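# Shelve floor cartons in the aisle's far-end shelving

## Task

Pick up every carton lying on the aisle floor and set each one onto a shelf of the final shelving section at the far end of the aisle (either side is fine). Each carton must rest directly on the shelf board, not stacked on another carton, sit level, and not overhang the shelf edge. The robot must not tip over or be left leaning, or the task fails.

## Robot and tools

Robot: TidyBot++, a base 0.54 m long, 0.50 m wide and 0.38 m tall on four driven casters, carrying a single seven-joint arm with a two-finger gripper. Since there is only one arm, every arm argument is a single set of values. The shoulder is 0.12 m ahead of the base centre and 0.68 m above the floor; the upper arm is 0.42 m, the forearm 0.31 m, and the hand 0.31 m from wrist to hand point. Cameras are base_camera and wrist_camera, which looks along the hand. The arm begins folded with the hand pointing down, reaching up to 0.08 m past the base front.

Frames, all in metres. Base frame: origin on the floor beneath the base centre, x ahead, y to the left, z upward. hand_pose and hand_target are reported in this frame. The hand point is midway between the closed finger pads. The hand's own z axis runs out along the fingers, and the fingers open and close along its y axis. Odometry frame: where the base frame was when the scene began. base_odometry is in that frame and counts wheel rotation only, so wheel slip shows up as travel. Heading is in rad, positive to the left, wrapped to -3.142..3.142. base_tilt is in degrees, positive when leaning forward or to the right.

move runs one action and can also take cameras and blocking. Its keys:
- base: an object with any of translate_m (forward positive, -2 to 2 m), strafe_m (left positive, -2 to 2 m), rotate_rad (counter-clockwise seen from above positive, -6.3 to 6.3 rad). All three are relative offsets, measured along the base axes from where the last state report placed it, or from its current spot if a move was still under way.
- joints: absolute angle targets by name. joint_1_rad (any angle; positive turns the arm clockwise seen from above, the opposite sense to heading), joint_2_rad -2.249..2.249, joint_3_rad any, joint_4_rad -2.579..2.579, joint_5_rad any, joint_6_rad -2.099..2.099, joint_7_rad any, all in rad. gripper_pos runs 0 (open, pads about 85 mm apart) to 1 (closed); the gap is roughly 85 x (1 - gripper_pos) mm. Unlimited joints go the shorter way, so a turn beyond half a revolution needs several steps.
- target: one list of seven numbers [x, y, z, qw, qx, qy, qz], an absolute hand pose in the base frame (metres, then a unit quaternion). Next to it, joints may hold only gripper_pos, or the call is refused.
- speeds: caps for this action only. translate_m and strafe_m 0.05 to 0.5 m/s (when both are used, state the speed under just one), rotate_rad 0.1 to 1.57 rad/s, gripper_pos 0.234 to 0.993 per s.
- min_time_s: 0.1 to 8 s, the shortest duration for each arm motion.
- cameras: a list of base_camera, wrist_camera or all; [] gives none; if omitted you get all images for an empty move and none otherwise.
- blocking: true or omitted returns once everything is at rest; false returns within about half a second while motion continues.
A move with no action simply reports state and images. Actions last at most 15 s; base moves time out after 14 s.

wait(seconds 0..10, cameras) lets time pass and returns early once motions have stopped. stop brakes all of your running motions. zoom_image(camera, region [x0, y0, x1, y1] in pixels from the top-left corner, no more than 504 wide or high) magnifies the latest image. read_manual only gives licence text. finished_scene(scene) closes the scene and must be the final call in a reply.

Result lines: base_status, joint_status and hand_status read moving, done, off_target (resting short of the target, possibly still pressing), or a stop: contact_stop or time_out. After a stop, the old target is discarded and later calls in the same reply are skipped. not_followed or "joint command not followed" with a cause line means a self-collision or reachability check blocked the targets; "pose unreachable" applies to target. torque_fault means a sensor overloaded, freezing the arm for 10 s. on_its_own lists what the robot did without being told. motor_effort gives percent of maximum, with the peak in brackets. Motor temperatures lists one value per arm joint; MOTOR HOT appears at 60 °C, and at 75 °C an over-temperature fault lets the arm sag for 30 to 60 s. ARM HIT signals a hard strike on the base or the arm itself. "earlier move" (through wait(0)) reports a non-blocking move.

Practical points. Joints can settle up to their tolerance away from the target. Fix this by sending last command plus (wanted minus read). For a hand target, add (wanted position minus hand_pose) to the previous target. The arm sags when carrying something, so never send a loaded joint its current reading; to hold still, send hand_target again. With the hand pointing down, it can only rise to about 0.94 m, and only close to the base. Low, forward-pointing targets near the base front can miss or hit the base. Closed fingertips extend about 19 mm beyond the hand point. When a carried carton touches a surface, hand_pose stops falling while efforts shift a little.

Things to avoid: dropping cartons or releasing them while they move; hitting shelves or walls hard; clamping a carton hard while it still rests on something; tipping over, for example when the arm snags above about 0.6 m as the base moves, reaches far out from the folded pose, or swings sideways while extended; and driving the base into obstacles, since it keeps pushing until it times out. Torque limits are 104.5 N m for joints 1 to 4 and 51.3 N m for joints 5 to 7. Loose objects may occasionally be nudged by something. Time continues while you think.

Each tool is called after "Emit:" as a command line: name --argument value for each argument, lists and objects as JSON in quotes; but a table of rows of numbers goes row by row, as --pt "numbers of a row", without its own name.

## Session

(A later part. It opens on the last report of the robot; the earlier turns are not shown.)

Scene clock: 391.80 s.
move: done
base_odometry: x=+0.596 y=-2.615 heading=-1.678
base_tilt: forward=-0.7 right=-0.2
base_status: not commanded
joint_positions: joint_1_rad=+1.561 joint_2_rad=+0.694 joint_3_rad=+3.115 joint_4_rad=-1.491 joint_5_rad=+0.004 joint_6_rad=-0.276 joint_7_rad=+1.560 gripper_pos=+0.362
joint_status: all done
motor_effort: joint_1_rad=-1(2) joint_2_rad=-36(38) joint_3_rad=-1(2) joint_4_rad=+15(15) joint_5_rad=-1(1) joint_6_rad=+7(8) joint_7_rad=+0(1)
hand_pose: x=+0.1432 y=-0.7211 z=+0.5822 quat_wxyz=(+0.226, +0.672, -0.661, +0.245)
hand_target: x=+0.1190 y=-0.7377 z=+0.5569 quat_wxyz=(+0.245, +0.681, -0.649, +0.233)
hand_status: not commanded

Emit:
move --joints '{"joint_2_rad": 0.774, "joint_6_rad": -0.231}' --min_time_s 0.8 --cameras '[]'

Emit:
move --joints '{"joint_2_rad": 0.786, "joint_6_rad": -0.231}' --min_time_s 0.8 --cameras '["wrist_camera"]'

Scene clock: 404.87 s.
move: done
base_odometry: x=+0.596 y=-2.615 heading=-1.678
base_tilt: forward=-0.7 right=-0.3
base_status: not commanded
joint_positions: joint_1_rad=+1.561 joint_2_rad=+0.699 joint_3_rad=+3.115 joint_4_rad=-1.487 joint_5_rad=+0.004 joint_6_rad=-0.275 joint_7_rad=+1.560 gripper_pos=+0.362
joint_status: all done
motor_effort: joint_1_rad=-1(2) joint_2_rad=-34(36) joint_3_rad=-1(2) joint_4_rad=+14(15) joint_5_rad=+0(1) joint_6_rad=+7(8) joint_7_rad=+0(1)
hand_pose: x=+0.1432 y=-0.7230 z=+0.5813 quat_wxyz=(+0.227, +0.672, -0.661, +0.246)
hand_target: x=+0.1190 y=-0.7358 z=+0.5459 quat_wxyz=(+0.240, +0.683, -0.651, +0.228)
hand_status: not commanded

Scene clock: 405.97 s.
move: done
base_odometry: x=+0.596 y=-2.615 heading=-1.678
base_tilt: forward=-0.7 right=-0.2
base_status: not commanded
joint_positions: joint_1_rad=+1.561 joint_2_rad=+0.702 joint_3_rad=+3.115 joint_4_rad=-1.482 joint_5_rad=+0.004 joint_6_rad=-0.273 joint_7_rad=+1.560 gripper_pos=+0.362
joint_status: all done
motor_effort: joint_1_rad=-1(1) joint_2_rad=-33(35) joint_3_rad=-1(1) joint_4_rad=+13(14) joint_5_rad=+0(1) joint_6_rad=+7(8) joint_7_rad=+0(1)
hand_pose: x=+0.1432 y=-0.7249 z=+0.5812 quat_wxyz=(+0.228, +0.672, -0.660, +0.247)
hand_target: x=+0.1191 y=-0.7341 z=+0.5371 quat_wxyz=(+0.236, +0.685, -0.652, +0.224)
hand_status: not commanded
Images, in order (width x height): wrist_camera 644x476.

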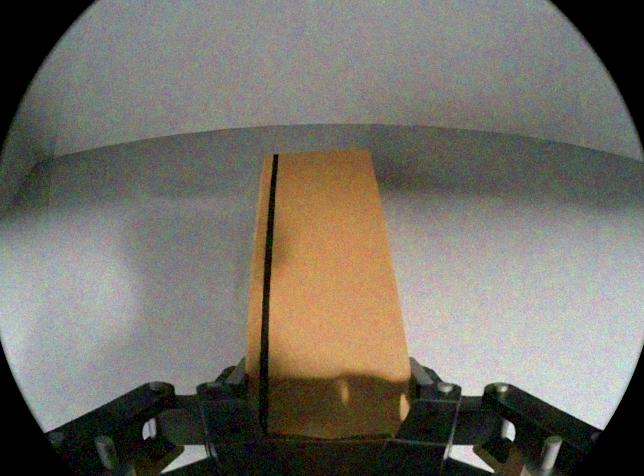

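Emit:
move --joints '{"joint_6_rad": -0.333}' --min_time_s 0.8 --cameras '[]'

Emit:
move --joints '{"gripper_pos": 0.15}' --speeds '{"gripper_pos": 0.234}' --cameras '["wrist_camera"]'

Scene clock: 414.63 s.
move: done
base_odometry: x=+0.596 y=-2.615 heading=-1.678
base_tilt: forward=-0.7 right=-0.2
base_status: not commanded
joint_positions: joint_1_rad=+1.561 joint_2_rad=+0.703 joint_3_rad=+3.115 joint_4_rad=-1.476 joint_5_rad=+0.004 joint_6_rad=-0.283 joint_7_rad=+1.560 gripper_pos=+0.362
joint_status: all done
motor_effort: joint_1_rad=+1(1) joint_2_rad=-33(33) joint_3_rad=+0(2) joint_4_rad=+12(13) joint_5_rad=+0(1) joint_6_rad=+6(8) joint_7_rad=+0(1)
hand_pose: x=+0.1432 y=-0.7249 z=+0.5811 quat_wxyz=(+0.226, +0.672, -0.661, +0.245)
hand_target: x=+0.1175 y=-0.7082 z=+0.5189 quat_wxyz=(+0.203, +0.695, -0.663, +0.189)
hand_status: not commanded

Scene clock: 416.10 s.
move: done
base_odometry: x=+0.596 y=-2.615 heading=-1.678
base_tilt: forward=-0.7 right=-0.2
base_status: not commanded
joint_positions: joint_1_rad=+1.563 joint_2_rad=+0.723 joint_3_rad=+3.115 joint_4_rad=-1.470 joint_5_rad=+0.004 joint_6_rad=-0.285 joint_7_rad=+1.560 gripper_pos=+0.152
joint_status: all done
motor_effort: joint_1_rad=+0(1) joint_2_rad=-34(37) joint_3_rad=-1(2) joint_4_rad=+13(15) joint_5_rad=-1(1) joint_6_rad=+5(6) joint_7_rad=+0(1)
hand_pose: x=+0.1420 y=-0.7249 z=+0.5691 quat_wxyz=(+0.221, +0.674, -0.664, +0.239)
hand_target: x=+0.1175 y=-0.7082 z=+0.5189 quat_wxyz=(+0.203, +0.695, -0.663, +0.189)
hand_status: not commanded
Images, in order (width x height): wrist_camera 644x476.

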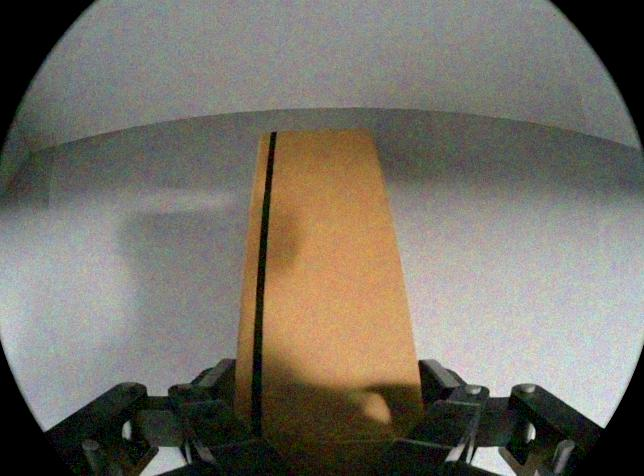

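Emit:
move --joints '{"joint_2_rad": 0.595, "joint_4_rad": -1.563, "joint_6_rad": -0.365, "gripper_pos": 0.0}' --min_time_s 1.5 --cameras '["wrist_camera"]'

Scene clock: 430.33 s.
move: done
base_odometry: x=+0.596 y=-2.615 heading=-1.678
base_tilt: forward=-0.7 right=-0.2
base_status: not commanded
joint_positions: joint_1_rad=+1.563 joint_2_rad=+0.611 joint_3_rad=+3.115 joint_4_rad=-1.543 joint_5_rad=+0.004 joint_6_rad=-0.313 joint_7_rad=+1.560 gripper_pos=+0.000
joint_status: all done
motor_effort: joint_1_rad=-1(2) joint_2_rad=-35(38) joint_3_rad=-1(2) joint_4_rad=+15(16) joint_5_rad=-1(1) joint_6_rad=+6(7) joint_7_rad=+0(1)
hand_pose: x=+0.1415 y=-0.6974 z=+0.6102 quat_wxyz=(+0.225, +0.673, -0.662, +0.242)
hand_target: x=+0.1171 y=-0.6780 z=+0.6028 quat_wxyz=(+0.224, +0.690, -0.657, +0.207)
hand_status: not commanded
Images, in order (width x height): wrist_camera 644x476.

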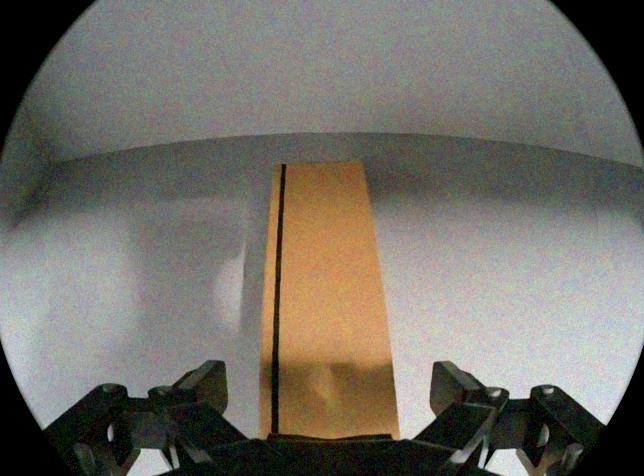

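Emit:
move --joints '{"joint_2_rad": 0.25, "joint_4_rad": -2.04, "joint_6_rad": -0.15}' --min_time_s 2.0 --cameras '[]'

Emit:
move --joints '{"joint_2_rad": -0.03, "joint_4_rad": -2.1, "joint_6_rad": -0.60}' --min_time_s 1.0 --cameras '["wrist_camera"]'

Emit:
move --joints '{"joint_2_rad": -0.069, "joint_4_rad": -2.291, "joint_6_rad": -0.92}' --min_time_s 1.0 --cameras '[]'

Emit:
move --joints '{"joint_1_rad": 0.0}' --base '{"translate_m": -2.0}' --cameras '["base_camera"]'

Scene clock: 441.37 s.
move: done
base_odometry: x=+0.596 y=-2.615 heading=-1.678
base_tilt: forward=-0.7 right=-0.2
base_status: not commanded
joint_positions: joint_1_rad=+1.563 joint_2_rad=+0.268 joint_3_rad=+3.115 joint_4_rad=-2.023 joint_5_rad=+0.004 joint_6_rad=-0.193 joint_7_rad=+1.560 gripper_pos=+0.000
joint_status: all done
motor_effort: joint_1_rad=-1(1) joint_2_rad=-23(36) joint_3_rad=-1(1) joint_4_rad=+13(16) joint_5_rad=+0(1) joint_6_rad=+6(8) joint_7_rad=+0(1)
hand_pose: x=+0.1383 y=-0.5376 z=+0.6342 quat_wxyz=(+0.222, +0.677, -0.661, +0.235)
hand_target: x=+0.1214 y=-0.5413 z=+0.6448 quat_wxyz=(+0.250, +0.684, -0.644, +0.235)
hand_status: not commanded

Scene clock: 443.07 s.
move: done
base_odometry: x=+0.596 y=-2.615 heading=-1.678
base_tilt: forward=-0.7 right=-0.2
base_status: not commanded
joint_positions: joint_1_rad=+1.563 joint_2_rad=-0.017 joint_3_rad=+3.115 joint_4_rad=-2.080 joint_5_rad=+0.004 joint_6_rad=-0.548 joint_7_rad=+1.560 gripper_pos=+0.000
joint_status: all done
motor_effort: joint_1_rad=-1(1) joint_2_rad=-16(25) joint_3_rad=+0(1) joint_4_rad=+15(16) joint_5_rad=-1(1) joint_6_rad=+5(7) joint_7_rad=+0(1)
hand_pose: x=+0.1342 y=-0.4268 z=+0.6856 quat_wxyz=(+0.183, +0.691, -0.673, +0.188)
hand_target: x=+0.1128 y=-0.4047 z=+0.6748 quat_wxyz=(+0.180, +0.704, -0.671, +0.150)
hand_status: not commanded
Images, in order (width x height): wrist_camera 644x476.

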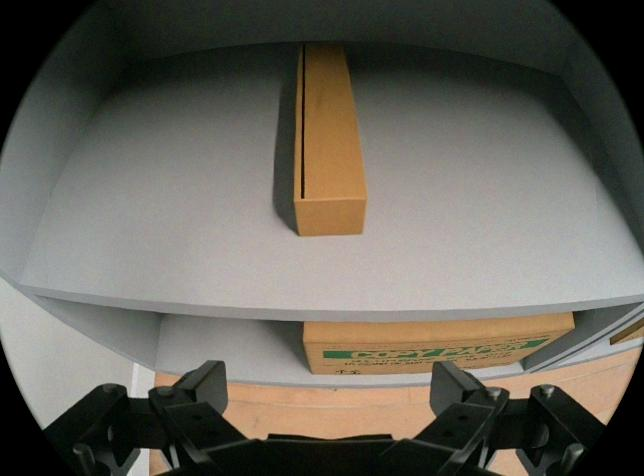

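Scene clock: 444.70 s.
move: done
base_odometry: x=+0.596 y=-2.615 heading=-1.678
base_tilt: forward=-0.7 right=-0.3
base_status: not commanded
joint_positions: joint_1_rad=+1.563 joint_2_rad=-0.048 joint_3_rad=+3.115 joint_4_rad=-2.278 joint_5_rad=+0.004 joint_6_rad=-0.876 joint_7_rad=+1.560 gripper_pos=+0.000
joint_status: all done
motor_effort: joint_1_rad=-1(2) joint_2_rad=-11(16) joint_3_rad=+0(1) joint_4_rad=+12(16) joint_5_rad=-1(1) joint_6_rad=+1(6) joint_7_rad=+0(1)
hand_pose: x=+0.1273 y=-0.2387 z=+0.5985 quat_wxyz=(+0.014, +0.716, -0.698, +0.011)
hand_target: x=+0.1070 y=-0.2210 z=+0.6001 quat_wxyz=(+0.017, +0.722, -0.692, -0.017)
hand_status: not commanded

Scene clock: 450.17 s.
move: done
base_odometry: x=+0.810 y=-0.627 heading=-1.679
base_tilt: forward=-0.7 right=-0.3
base_status: done
joint_positions: joint_1_rad=+0.024 joint_2_rad=-0.057 joint_3_rad=+3.116 joint_4_rad=-2.279 joint_5_rad=+0.005 joint_6_rad=-0.882 joint_7_rad=+1.560 gripper_pos=+0.000
joint_status: all done
motor_effort: joint_1_rad=-2(2) joint_2_rad=-10(12) joint_3_rad=-1(1) joint_4_rad=+11(13) joint_5_rad=+0(1) joint_6_rad=+1(2) joint_7_rad=+0(1)
hand_pose: x=+0.3562 y=+0.0006 z=+0.6002 quat_wxyz=(+0.002, +1.000, -0.003, +0.019)
hand_target: x=+0.3401 y=-0.0089 z=+0.6001 quat_wxyz=(+0.025, +0.999, +0.029, +0.000)
hand_status: not commanded
Images, in order (width x height): base_camera 644x364.

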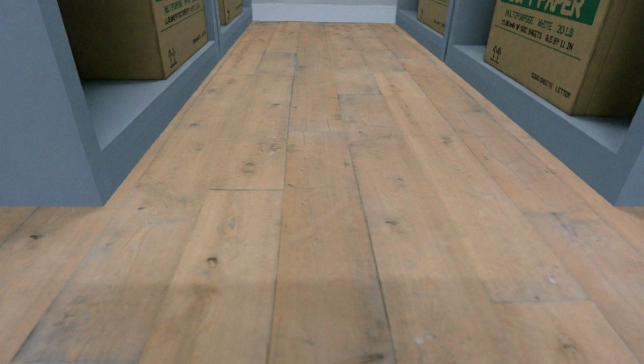

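Emit:
move --base '{"translate_m": -0.26, "strafe_m": -0.0805}' --cameras '[]'

Emit:
move --base '{"rotate_rad": -0.909}' --speeds '{"rotate_rad": 0.8}' --joints '{"joint_1_rad": 0.0}' --cameras '["base_camera"]'

Scene clock: 464.73 s.
move: done
base_odometry: x=+0.759 y=-0.359 heading=-1.679
base_tilt: forward=-0.7 right=-0.3
base_status: done
joint_positions: joint_1_rad=+0.023 joint_2_rad=-0.062 joint_3_rad=+3.116 joint_4_rad=-2.282 joint_5_rad=+0.005 joint_6_rad=-0.886 joint_7_rad=+1.560 gripper_pos=+0.000
joint_status: not commanded
motor_effort: joint_1_rad=-1(2) joint_2_rad=-10(12) joint_3_rad=+0(1) joint_4_rad=+11(13) joint_5_rad=-1(1) joint_6_rad=+1(2) joint_7_rad=+0(1)
hand_pose: x=+0.3542 y=+0.0008 z=+0.6007 quat_wxyz=(+0.002, +1.000, -0.002, +0.018)
hand_target: x=+0.3401 y=-0.0089 z=+0.6001 quat_wxyz=(+0.025, +0.999, +0.029, +0.000)
hand_status: not commanded

Scene clock: 466.67 s.
move: done
base_odometry: x=+0.759 y=-0.359 heading=-2.587
base_tilt: forward=-0.6 right=-0.2
base_status: done
joint_positions: joint_1_rad=+0.020 joint_2_rad=-0.062 joint_3_rad=+3.116 joint_4_rad=-2.282 joint_5_rad=+0.005 joint_6_rad=-0.886 joint_7_rad=+1.560 gripper_pos=+0.000
joint_status: all done
motor_effort: joint_1_rad=-1(2) joint_2_rad=-10(11) joint_3_rad=+0(1) joint_4_rad=+11(12) joint_5_rad=-1(1) joint_6_rad=+1(1) joint_7_rad=+0(1)
hand_pose: x=+0.3542 y=+0.0016 z=+0.6007 quat_wxyz=(+0.002, +1.000, -0.001, +0.018)
hand_target: x=+0.3401 y=-0.0089 z=+0.6001 quat_wxyz=(+0.025, +0.999, +0.029, +0.000)
hand_status: not commanded
Images, in order (width x height): base_camera 644x364.

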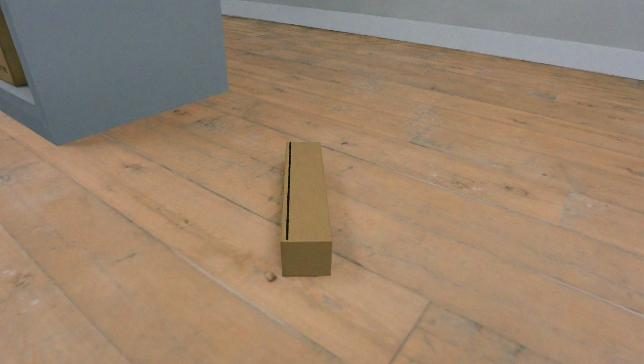

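Emit:
move --base '{"translate_m": 0.009}' --joints '{"joint_1_rad": -0.015, "joint_2_rad": 1.574, "joint_3_rad": 3.12, "joint_4_rad": -1.602, "joint_6_rad": 0.70, "joint_7_rad": 1.57}' --min_time_s 2.0 --cameras '["wrist_camera"]'

Scene clock: 491.13 s.
move: done
base_odometry: x=+0.751 y=-0.364 heading=-2.588
base_tilt: forward=-0.7 right=-0.2
base_status: done
joint_positions: joint_1_rad=+0.010 joint_2_rad=+1.521 joint_3_rad=+3.116 joint_4_rad=-1.621 joint_5_rad=+0.005 joint_6_rad=+0.657 joint_7_rad=+1.560 gripper_pos=+0.000
joint_status: all done
motor_effort: joint_1_rad=+0(2) joint_2_rad=-36(39) joint_3_rad=-2(3) joint_4_rad=+2(12) joint_5_rad=+0(1) joint_6_rad=+6(7) joint_7_rad=+0(1)
hand_pose: x=+0.7289 y=+0.0109 z=+0.1421 quat_wxyz=(-0.013, +0.947, -0.011, +0.322)
hand_target: x=+0.7203 y=+0.0344 z=+0.1221 quat_wxyz=(-0.024, +0.944, +0.031, +0.327)
hand_status: not commanded
Images, in order (width x height): wrist_camera 644x476.

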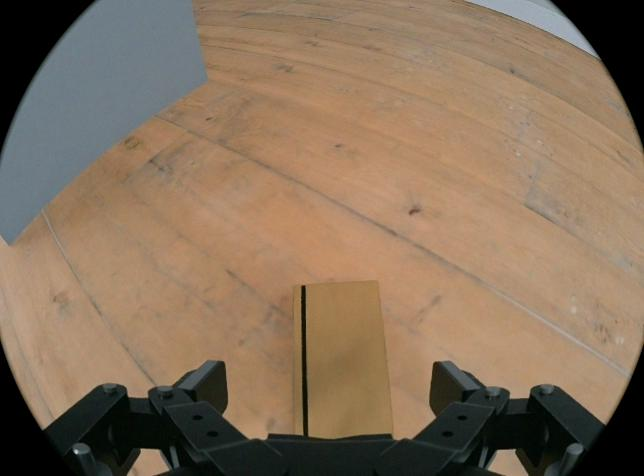

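Emit:
move --joints '{"joint_1_rad": 0.045, "joint_2_rad": 1.70, "joint_4_rad": -1.52, "joint_6_rad": 0.737}' --min_time_s 1.2 --cameras '["wrist_camera"]'

Scene clock: 504.13 s.
move: done
base_odometry: x=+0.751 y=-0.364 heading=-2.588
base_tilt: forward=-0.6 right=-0.3
base_status: not commanded
joint_positions: joint_1_rad=+0.023 joint_2_rad=+1.645 joint_3_rad=+3.116 joint_4_rad=-1.538 joint_5_rad=+0.005 joint_6_rad=+0.695 joint_7_rad=+1.560 gripper_pos=+0.000
joint_status: all done
motor_effort: joint_1_rad=-1(2) joint_2_rad=-36(37) joint_3_rad=-1(2) joint_4_rad=+2(3) joint_5_rad=+0(1) joint_6_rad=+6(8) joint_7_rad=+0(1)
hand_pose: x=+0.7152 y=+0.0026 z=+0.0899 quat_wxyz=(-0.011, +0.947, -0.019, +0.321)
hand_target: x=+0.7024 y=-0.0008 z=+0.0687 quat_wxyz=(-0.014, +0.946, +0.001, +0.324)
hand_status: not commanded
Images, in order (width x height): wrist_camera 644x476.

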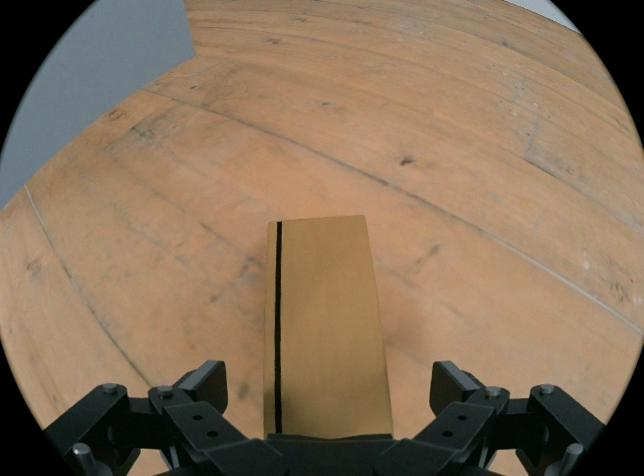

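Emit:
move --joints '{"joint_2_rad": 1.814, "joint_4_rad": -1.439, "joint_6_rad": 0.774}' --min_time_s 1.2 --cameras '["wrist_camera"]'

Scene clock: 510.13 s.
move: done
base_odometry: x=+0.751 y=-0.364 heading=-2.588
base_tilt: forward=-0.7 right=-0.3
base_status: not commanded
joint_positions: joint_1_rad=+0.023 joint_2_rad=+1.760 joint_3_rad=+3.116 joint_4_rad=-1.457 joint_5_rad=+0.005 joint_6_rad=+0.732 joint_7_rad=+1.560 gripper_pos=+0.000
joint_status: all done
motor_effort: joint_1_rad=-1(2) joint_2_rad=-35(36) joint_3_rad=-2(3) joint_4_rad=+1(3) joint_5_rad=+0(1) joint_6_rad=+6(8) joint_7_rad=+0(1)
hand_pose: x=+0.6994 y=+0.0023 z=+0.0435 quat_wxyz=(-0.010, +0.946, -0.020, +0.323)
hand_target: x=+0.6842 y=-0.0002 z=+0.0234 quat_wxyz=(-0.015, +0.945, +0.000, +0.326)
hand_status: not commanded
Images, in order (width x height): wrist_camera 644x476.

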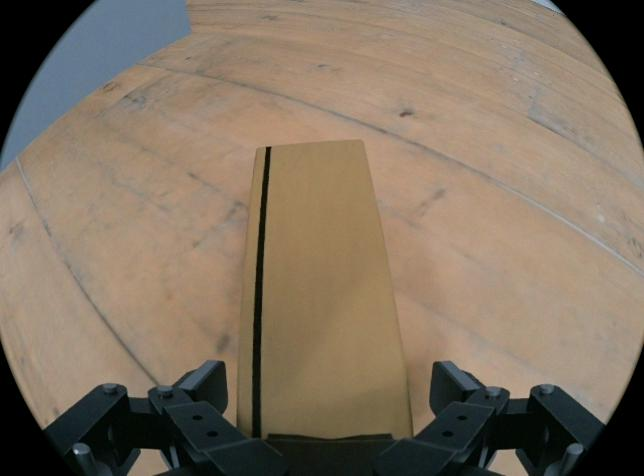

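Emit:
move --joints '{"gripper_pos": 0.385}' --speeds '{"gripper_pos": 0.234}' --cameras '["wrist_camera"]'

Scene clock: 516.73 s.
move: off_target
base_odometry: x=+0.751 y=-0.364 heading=-2.588
base_tilt: forward=-0.6 right=-0.3
base_status: not commanded
joint_positions: joint_1_rad=+0.023 joint_2_rad=+1.760 joint_3_rad=+3.116 joint_4_rad=-1.456 joint_5_rad=+0.005 joint_6_rad=+0.737 joint_7_rad=+1.560 gripper_pos=+0.367
joint_status: gripper_pos off_target (ended at +0.367, target +0.385)
motor_effort: joint_1_rad=-1(2) joint_2_rad=-33(35) joint_3_rad=-2(2) joint_4_rad=+1(2) joint_5_rad=+0(1) joint_6_rad=+6(6) joint_7_rad=+0(1)
hand_pose: x=+0.7007 y=+0.0022 z=+0.0445 quat_wxyz=(-0.010, +0.945, -0.020, +0.325)
hand_target: x=+0.6842 y=-0.0002 z=+0.0234 quat_wxyz=(-0.015, +0.945, +0.000, +0.326)
hand_status: not commanded
Images, in order (width x height): wrist_camera 644x476.

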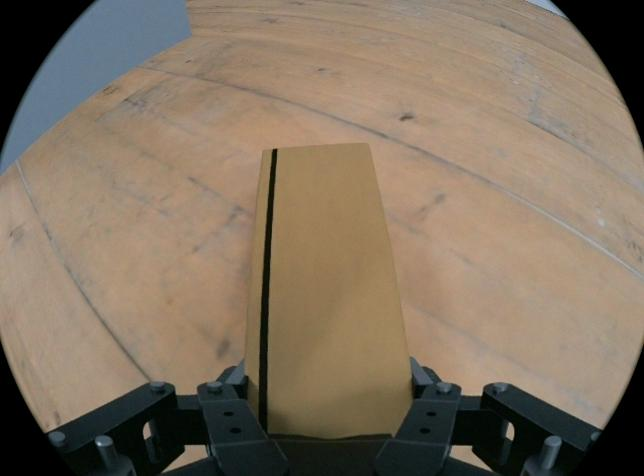

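Emit:
move --joints '{"joint_1_rad": 0.0, "joint_2_rad": -0.069, "joint_4_rad": -2.291, "joint_6_rad": -0.92}' --min_time_s 4.5 --cameras '[]'

Emit:
move --base '{"rotate_rad": 0.91}' --speeds '{"rotate_rad": 0.7}' --cameras '["base_camera", "wrist_camera"]'

Scene clock: 529.40 s.
move: done
base_odometry: x=+0.751 y=-0.364 heading=-2.588
base_tilt: forward=-0.7 right=-0.2
base_status: not commanded
joint_positions: joint_1_rad=+0.023 joint_2_rad=-0.053 joint_3_rad=+3.116 joint_4_rad=-2.275 joint_5_rad=+0.005 joint_6_rad=-0.874 joint_7_rad=+1.560 gripper_pos=+0.367
joint_status: all done
motor_effort: joint_1_rad=+0(2) joint_2_rad=-11(40) joint_3_rad=+0(2) joint_4_rad=+12(13) joint_5_rad=+0(1) joint_6_rad=+1(8) joint_7_rad=+0(1)
hand_pose: x=+0.3606 y=+0.0009 z=+0.6005 quat_wxyz=(+0.002, +1.000, -0.002, +0.023)
hand_target: x=+0.3401 y=-0.0089 z=+0.6001 quat_wxyz=(+0.025, +0.999, +0.029, +0.000)
hand_status: not commanded

Scene clock: 531.43 s.
move: done
base_odometry: x=+0.751 y=-0.364 heading=-1.679
base_tilt: forward=-0.7 right=-0.3
base_status: done
joint_positions: joint_1_rad=+0.019 joint_2_rad=-0.053 joint_3_rad=+3.116 joint_4_rad=-2.275 joint_5_rad=+0.005 joint_6_rad=-0.878 joint_7_rad=+1.560 gripper_pos=+0.367
joint_status: not commanded
motor_effort: joint_1_rad=+0(2) joint_2_rad=-11(11) joint_3_rad=-1(2) joint_4_rad=+11(12) joint_5_rad=+0(1) joint_6_rad=+1(1) joint_7_rad=+0(1)
hand_pose: x=+0.3596 y=+0.0018 z=+0.6005 quat_wxyz=(+0.002, +1.000, +0.000, +0.021)
hand_target: x=+0.3401 y=-0.0089 z=+0.6001 quat_wxyz=(+0.025, +0.999, +0.029, +0.000)
hand_status: not commanded
Images, in order (width x height): base_camera 644x364, wrist_camera 644x476.

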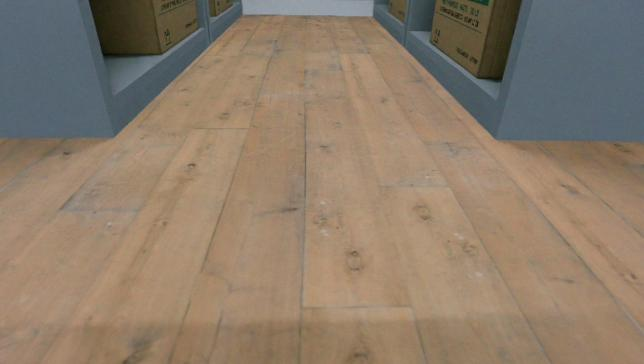

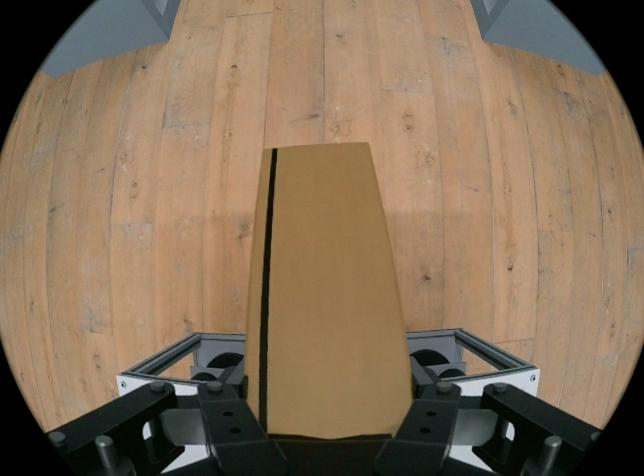

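Emit:
move --base '{"translate_m": 1.3, "strafe_m": 0.089}' --cameras '["base_camera"]'

Scene clock: 581.40 s.
move: done
base_odometry: x=+0.699 y=-1.666 heading=-1.678
base_tilt: forward=-0.7 right=-0.3
base_status: done
joint_positions: joint_1_rad=+0.019 joint_2_rad=-0.057 joint_3_rad=+3.116 joint_4_rad=-2.278 joint_5_rad=+0.005 joint_6_rad=-0.882 joint_7_rad=+1.560 gripper_pos=+0.367
joint_status: not commanded
motor_effort: joint_1_rad=-1(2) joint_2_rad=-11(12) joint_3_rad=+0(1) joint_4_rad=+12(13) joint_5_rad=+0(1) joint_6_rad=+1(2) joint_7_rad=+0(1)
hand_pose: x=+0.3567 y=+0.0018 z=+0.6004 quat_wxyz=(+0.002, +1.000, +0.000, +0.019)
hand_target: x=+0.3401 y=-0.0089 z=+0.6001 quat_wxyz=(+0.025, +0.999, +0.029, +0.000)
hand_status: not commanded
Images, in order (width x height): base_camera 644x364.

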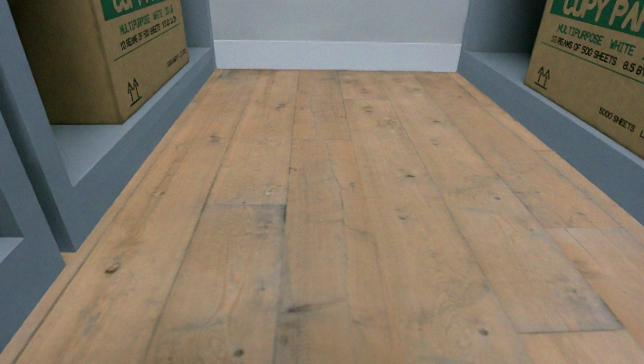

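Emit:
move --base '{"translate_m": 0.754}' --cameras '["base_camera"]'

Emit:
move --joints '{"joint_1_rad": 1.585}' --min_time_s 1.5 --cameras '[]'

Emit:
move --joints '{"joint_2_rad": -0.03, "joint_4_rad": -2.0, "joint_6_rad": -0.83}' --min_time_s 1.0 --cameras '["wrist_camera"]'

Scene clock: 594.23 s.
move: done
base_odometry: x=+0.618 y=-2.416 heading=-1.678
base_tilt: forward=-0.6 right=-0.3
base_status: done
joint_positions: joint_1_rad=+0.019 joint_2_rad=-0.059 joint_3_rad=+3.116 joint_4_rad=-2.280 joint_5_rad=+0.005 joint_6_rad=-0.884 joint_7_rad=+1.560 gripper_pos=+0.367
joint_status: not commanded
motor_effort: joint_1_rad=-1(2) joint_2_rad=-11(13) joint_3_rad=-1(1) joint_4_rad=+11(13) joint_5_rad=+0(1) joint_6_rad=+1(2) joint_7_rad=+0(1)
hand_pose: x=+0.3553 y=+0.0018 z=+0.6003 quat_wxyz=(+0.002, +1.000, +0.000, +0.018)
hand_target: x=+0.3401 y=-0.0089 z=+0.6001 quat_wxyz=(+0.025, +0.999, +0.029, +0.000)
hand_status: not commanded
Images, in order (width x height): base_camera 644x364.

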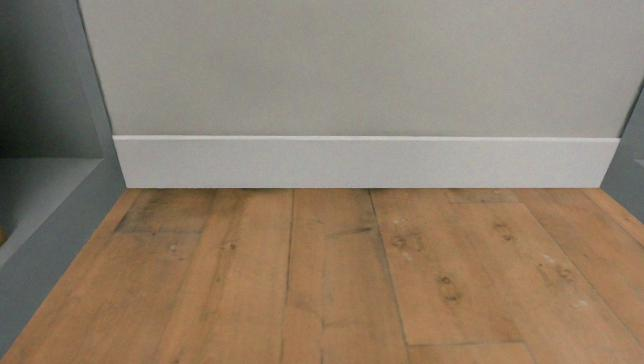

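Scene clock: 597.03 s.
move: done
base_odometry: x=+0.618 y=-2.416 heading=-1.678
base_tilt: forward=-0.7 right=-0.2
base_status: not commanded
joint_positions: joint_1_rad=+1.561 joint_2_rad=-0.059 joint_3_rad=+3.116 joint_4_rad=-2.280 joint_5_rad=+0.005 joint_6_rad=-0.884 joint_7_rad=+1.560 gripper_pos=+0.367
joint_status: all done
motor_effort: joint_1_rad=+0(3) joint_2_rad=-11(11) joint_3_rad=-1(1) joint_4_rad=+12(12) joint_5_rad=-1(1) joint_6_rad=+1(1) joint_7_rad=+0(1)
hand_pose: x=+0.1275 y=-0.2362 z=+0.6003 quat_wxyz=(+0.014, +0.717, -0.697, +0.011)
hand_target: x=+0.1070 y=-0.2210 z=+0.6001 quat_wxyz=(+0.017, +0.722, -0.692, -0.017)
hand_status: not commanded

Scene clock: 598.40 s.
move: done
base_odometry: x=+0.618 y=-2.416 heading=-1.678
base_tilt: forward=-0.6 right=-0.3
base_status: not commanded
joint_positions: joint_1_rad=+1.561 joint_2_rad=-0.059 joint_3_rad=+3.116 joint_4_rad=-2.027 joint_5_rad=+0.005 joint_6_rad=-0.866 joint_7_rad=+1.560 gripper_pos=+0.367
joint_status: all done
motor_effort: joint_1_rad=-1(2) joint_2_rad=-14(15) joint_3_rad=+0(1) joint_4_rad=+15(15) joint_5_rad=-1(1) joint_6_rad=+3(4) joint_7_rad=+0(1)
hand_pose: x=+0.1320 y=-0.3588 z=+0.6834 quat_wxyz=(+0.108, +0.708, -0.689, +0.109)
hand_target: x=+0.1094 y=-0.3813 z=+0.6873 quat_wxyz=(+0.138, +0.710, -0.683, +0.103)
hand_status: not commanded
Images, in order (width x height): wrist_camera 644x476.

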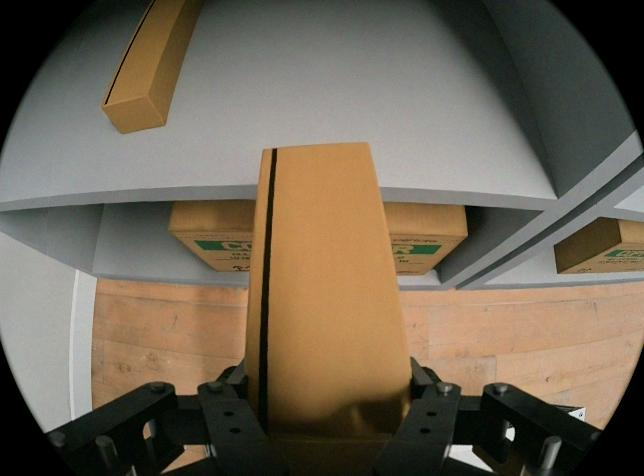

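Emit:
move --joints '{"joint_2_rad": 0.284, "joint_4_rad": -1.91, "joint_6_rad": -0.368}' --min_time_s 2.0 --cameras '["wrist_camera"]'

Emit:
move --joints '{"joint_2_rad": 0.512, "joint_4_rad": -1.71, "joint_6_rad": -0.278}' --min_time_s 2.0 --cameras '[]'

Emit:
move --joints '{"joint_2_rad": 0.694, "joint_4_rad": -1.462, "joint_6_rad": -0.375}' --min_time_s 2.0 --cameras '["wrist_camera"]'

Scene clock: 613.40 s.
move: done
base_odometry: x=+0.618 y=-2.416 heading=-1.678
base_tilt: forward=-0.7 right=-0.2
base_status: not commanded
joint_positions: joint_1_rad=+1.561 joint_2_rad=+0.248 joint_3_rad=+3.116 joint_4_rad=-1.940 joint_5_rad=+0.005 joint_6_rad=-0.412 joint_7_rad=+1.560 gripper_pos=+0.367
joint_status: all done
motor_effort: joint_1_rad=+0(2) joint_2_rad=-24(25) joint_3_rad=+0(1) joint_4_rad=+15(16) joint_5_rad=+0(1) joint_6_rad=+6(6) joint_7_rad=+0(1)
hand_pose: x=+0.1381 y=-0.5192 z=+0.6408 quat_wxyz=(+0.183, +0.690, -0.672, +0.194)
hand_target: x=+0.1174 y=-0.5435 z=+0.6420 quat_wxyz=(+0.212, +0.695, -0.659, +0.192)
hand_status: not commanded
Images, in order (width x height): wrist_camera 644x476.

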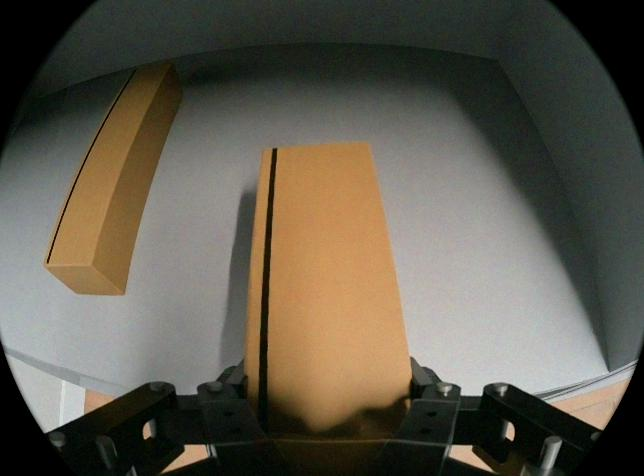

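Scene clock: 615.70 s.
move: done
base_odometry: x=+0.618 y=-2.416 heading=-1.678
base_tilt: forward=-0.7 right=-0.2
base_status: not commanded
joint_positions: joint_1_rad=+1.561 joint_2_rad=+0.467 joint_3_rad=+3.116 joint_4_rad=-1.740 joint_5_rad=+0.005 joint_6_rad=-0.321 joint_7_rad=+1.560 gripper_pos=+0.367
joint_status: all done
motor_effort: joint_1_rad=-1(2) joint_2_rad=-30(32) joint_3_rad=-1(2) joint_4_rad=+15(16) joint_5_rad=+0(1) joint_6_rad=+6(7) joint_7_rad=+0(1)
hand_pose: x=+0.1411 y=-0.6209 z=+0.6167 quat_wxyz=(+0.206, +0.682, -0.666, +0.221)
hand_target: x=+0.1190 y=-0.6423 z=+0.6090 quat_wxyz=(+0.231, +0.688, -0.653, +0.215)
hand_status: not commanded

Scene clock: 618.00 s.
move: done
base_odometry: x=+0.618 y=-2.416 heading=-1.678
base_tilt: forward=-0.6 right=-0.2
base_status: not commanded
joint_positions: joint_1_rad=+1.561 joint_2_rad=+0.641 joint_3_rad=+3.116 joint_4_rad=-1.492 joint_5_rad=+0.005 joint_6_rad=-0.327 joint_7_rad=+1.560 gripper_pos=+0.367
joint_status: all done
motor_effort: joint_1_rad=-1(2) joint_2_rad=-36(37) joint_3_rad=-1(2) joint_4_rad=+16(17) joint_5_rad=+0(1) joint_6_rad=+7(8) joint_7_rad=+0(1)
hand_pose: x=+0.1427 y=-0.7130 z=+0.6100 quat_wxyz=(+0.227, +0.673, -0.660, +0.245)
hand_target: x=+0.1167 y=-0.7096 z=+0.5769 quat_wxyz=(+0.221, +0.690, -0.659, +0.204)
hand_status: not commanded
Images, in order (width x height): wrist_camera 644x476.

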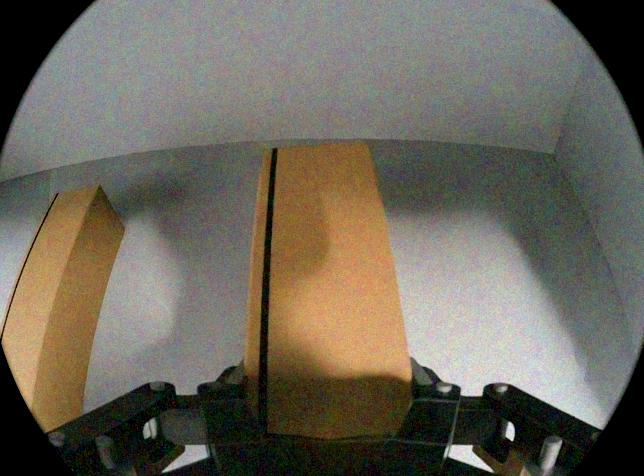

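Emit:
move --joints '{"joint_2_rad": 0.737, "joint_6_rad": -0.262}' --min_time_s 1.5 --cameras '[]'

Emit:
move --joints '{"joint_2_rad": 0.748, "joint_6_rad": -0.250}' --min_time_s 0.8 --cameras '[]'

Emit:
move --joints '{"joint_2_rad": 0.757, "joint_6_rad": -0.241}' --min_time_s 0.8 --cameras '[]'

Scene clock: 629.63 s.
move: done
base_odometry: x=+0.618 y=-2.416 heading=-1.678
base_tilt: forward=-0.7 right=-0.2
base_status: not commanded
joint_positions: joint_1_rad=+1.561 joint_2_rad=+0.681 joint_3_rad=+3.116 joint_4_rad=-1.492 joint_5_rad=+0.005 joint_6_rad=-0.304 joint_7_rad=+1.560 gripper_pos=+0.367
joint_status: all done
motor_effort: joint_1_rad=-1(2) joint_2_rad=-37(38) joint_3_rad=-1(2) joint_4_rad=+16(16) joint_5_rad=-1(1) joint_6_rad=+7(8) joint_7_rad=+0(1)
hand_pose: x=+0.1428 y=-0.7152 z=+0.5857 quat_wxyz=(+0.221, +0.674, -0.662, +0.240)
hand_target: x=+0.1185 y=-0.7329 z=+0.5670 quat_wxyz=(+0.243, +0.682, -0.650, +0.229)
hand_status: not commanded

Scene clock: 630.70 s.
move: done
base_odometry: x=+0.618 y=-2.416 heading=-1.678
base_tilt: forward=-0.7 right=-0.3
base_status: not commanded
joint_positions: joint_1_rad=+1.561 joint_2_rad=+0.691 joint_3_rad=+3.116 joint_4_rad=-1.492 joint_5_rad=+0.005 joint_6_rad=-0.294 joint_7_rad=+1.560 gripper_pos=+0.367
joint_status: all done
motor_effort: joint_1_rad=-1(2) joint_2_rad=-37(38) joint_3_rad=-1(2) joint_4_rad=+14(16) joint_5_rad=+0(1) joint_6_rad=+7(8) joint_7_rad=+0(1)
hand_pose: x=+0.1429 y=-0.7166 z=+0.5805 quat_wxyz=(+0.221, +0.674, -0.663, +0.240)
hand_target: x=+0.1187 y=-0.7345 z=+0.5613 quat_wxyz=(+0.243, +0.682, -0.650, +0.230)
hand_status: not commanded

Scene clock: 631.80 s.
move: done
base_odometry: x=+0.618 y=-2.416 heading=-1.678
base_tilt: forward=-0.6 right=-0.2
base_status: not commanded
joint_positions: joint_1_rad=+1.561 joint_2_rad=+0.693 joint_3_rad=+3.116 joint_4_rad=-1.492 joint_5_rad=+0.005 joint_6_rad=-0.286 joint_7_rad=+1.560 gripper_pos=+0.367
joint_status: all done
motor_effort: joint_1_rad=-1(1) joint_2_rad=-36(38) joint_3_rad=-2(2) joint_4_rad=+15(16) joint_5_rad=-1(1) joint_6_rad=+7(8) joint_7_rad=+0(1)
hand_pose: x=+0.1429 y=-0.7186 z=+0.5807 quat_wxyz=(+0.223, +0.674, -0.662, +0.242)
hand_target: x=+0.1189 y=-0.7356 z=+0.5565 quat_wxyz=(+0.243, +0.682, -0.650, +0.230)
hand_status: not commanded

Emit:
move --joints '{"joint_2_rad": 0.770, "joint_6_rad": -0.336}' --min_time_s 0.8 --cameras '[]'

Emit:
move --joints '{"gripper_pos": 0.15}' --speeds '{"gripper_pos": 0.234}' --cameras '["wrist_camera"]'

Scene clock: 643.77 s.
move: done
base_odometry: x=+0.618 y=-2.416 heading=-1.678
base_tilt: forward=-0.6 right=-0.2
base_status: not commanded
joint_positions: joint_1_rad=+1.561 joint_2_rad=+0.697 joint_3_rad=+3.116 joint_4_rad=-1.485 joint_5_rad=+0.005 joint_6_rad=-0.293 joint_7_rad=+1.560 gripper_pos=+0.367
joint_status: all done
motor_effort: joint_1_rad=-1(2) joint_2_rad=-34(37) joint_3_rad=+0(2) joint_4_rad=+14(15) joint_5_rad=+0(1) joint_6_rad=+6(8) joint_7_rad=+1(1)
hand_pose: x=+0.1429 y=-0.7194 z=+0.5800 quat_wxyz=(+0.222, +0.674, -0.662, +0.241)
hand_target: x=+0.1174 y=-0.7099 z=+0.5297 quat_wxyz=(+0.207, +0.694, -0.662, +0.193)
hand_status: not commanded

Scene clock: 645.27 s.
move: done
base_odometry: x=+0.618 y=-2.416 heading=-1.678
base_tilt: forward=-0.7 right=-0.2
base_status: not commanded
joint_positions: joint_1_rad=+1.562 joint_2_rad=+0.711 joint_3_rad=+3.116 joint_4_rad=-1.483 joint_5_rad=+0.005 joint_6_rad=-0.293 joint_7_rad=+1.560 gripper_pos=+0.152
joint_status: all done
motor_effort: joint_1_rad=-1(2) joint_2_rad=-37(38) joint_3_rad=-1(2) joint_4_rad=+15(15) joint_5_rad=-1(1) joint_6_rad=+6(6) joint_7_rad=+0(1)
hand_pose: x=+0.1420 y=-0.7186 z=+0.5702 quat_wxyz=(+0.218, +0.675, -0.664, +0.236)
hand_target: x=+0.1174 y=-0.7099 z=+0.5297 quat_wxyz=(+0.207, +0.694, -0.662, +0.193)
hand_status: not commanded
Images, in order (width x height): wrist_camera 644x476.

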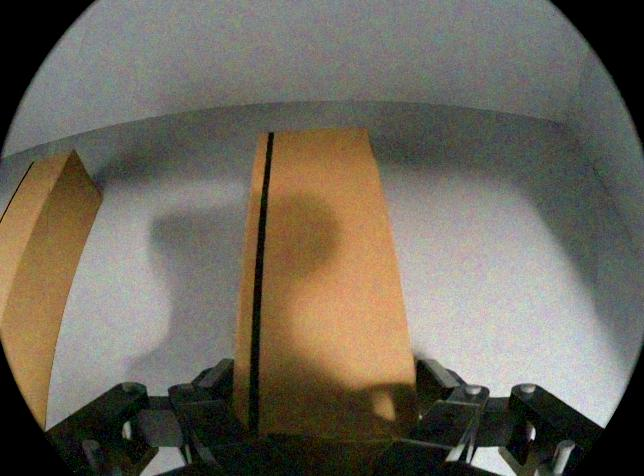

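Emit:
move --joints '{"joint_2_rad": 0.585, "joint_4_rad": -1.570, "joint_6_rad": -0.372, "gripper_pos": 0.0}' --min_time_s 1.5 --cameras '["wrist_camera"]'

Emit:
move --joints '{"joint_2_rad": 0.25, "joint_4_rad": -2.04, "joint_6_rad": -0.15}' --min_time_s 2.0 --cameras '[]'

Emit:
move --joints '{"joint_2_rad": -0.03, "joint_4_rad": -2.1, "joint_6_rad": -0.60}' --min_time_s 1.0 --cameras '["wrist_camera"]'

Scene clock: 653.80 s.
move: done
base_odometry: x=+0.618 y=-2.416 heading=-1.678
base_tilt: forward=-0.7 right=-0.2
base_status: not commanded
joint_positions: joint_1_rad=+1.562 joint_2_rad=+0.602 joint_3_rad=+3.116 joint_4_rad=-1.550 joint_5_rad=+0.005 joint_6_rad=-0.320 joint_7_rad=+1.560 gripper_pos=+0.000
joint_status: all done
motor_effort: joint_1_rad=-1(2) joint_2_rad=-35(39) joint_3_rad=-1(2) joint_4_rad=+15(16) joint_5_rad=+0(1) joint_6_rad=+6(8) joint_7_rad=+0(1)
hand_pose: x=+0.1416 y=-0.6935 z=+0.6121 quat_wxyz=(+0.224, +0.674, -0.662, +0.241)
hand_target: x=+0.1170 y=-0.6740 z=+0.6052 quat_wxyz=(+0.223, +0.690, -0.657, +0.205)
hand_status: not commanded
Images, in order (width x height): wrist_camera 644x476.

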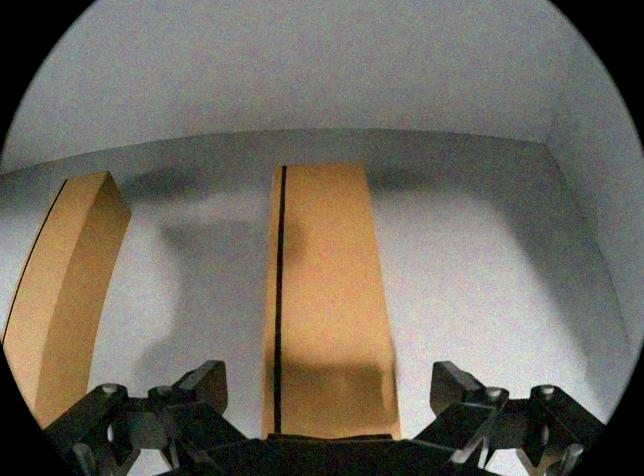

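Scene clock: 656.10 s.
move: done
base_odometry: x=+0.618 y=-2.416 heading=-1.678
base_tilt: forward=-0.6 right=-0.3
base_status: not commanded
joint_positions: joint_1_rad=+1.562 joint_2_rad=+0.268 joint_3_rad=+3.116 joint_4_rad=-2.023 joint_5_rad=+0.005 joint_6_rad=-0.193 joint_7_rad=+1.560 gripper_pos=+0.000
joint_status: all done
motor_effort: joint_1_rad=-1(2) joint_2_rad=-23(36) joint_3_rad=-1(1) joint_4_rad=+13(16) joint_5_rad=-1(1) joint_6_rad=+6(8) joint_7_rad=+0(1)
hand_pose: x=+0.1384 y=-0.5376 z=+0.6341 quat_wxyz=(+0.222, +0.677, -0.661, +0.235)
hand_target: x=+0.1214 y=-0.5413 z=+0.6448 quat_wxyz=(+0.250, +0.684, -0.644, +0.235)
hand_status: not commanded

Scene clock: 657.80 s.
move: done
base_odometry: x=+0.618 y=-2.416 heading=-1.678
base_tilt: forward=-0.7 right=-0.3
base_status: not commanded
joint_positions: joint_1_rad=+1.562 joint_2_rad=-0.017 joint_3_rad=+3.116 joint_4_rad=-2.080 joint_5_rad=+0.005 joint_6_rad=-0.548 joint_7_rad=+1.560 gripper_pos=+0.000
joint_status: all done
motor_effort: joint_1_rad=-1(2) joint_2_rad=-15(25) joint_3_rad=-1(1) joint_4_rad=+15(16) joint_5_rad=-1(1) joint_6_rad=+5(7) joint_7_rad=+0(1)
hand_pose: x=+0.1342 y=-0.4268 z=+0.6856 quat_wxyz=(+0.183, +0.692, -0.673, +0.188)
hand_target: x=+0.1128 y=-0.4047 z=+0.6748 quat_wxyz=(+0.180, +0.704, -0.671, +0.150)
hand_status: not commanded
Images, in order (width x height): wrist_camera 644x476.

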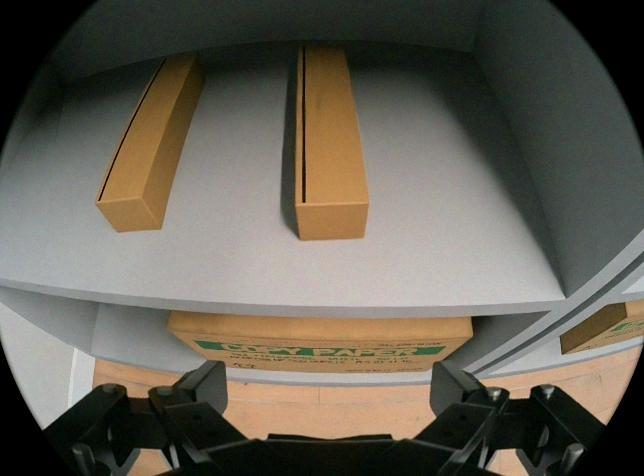

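Emit:
finished_scene --scene 2

The scene is finished: the task was done.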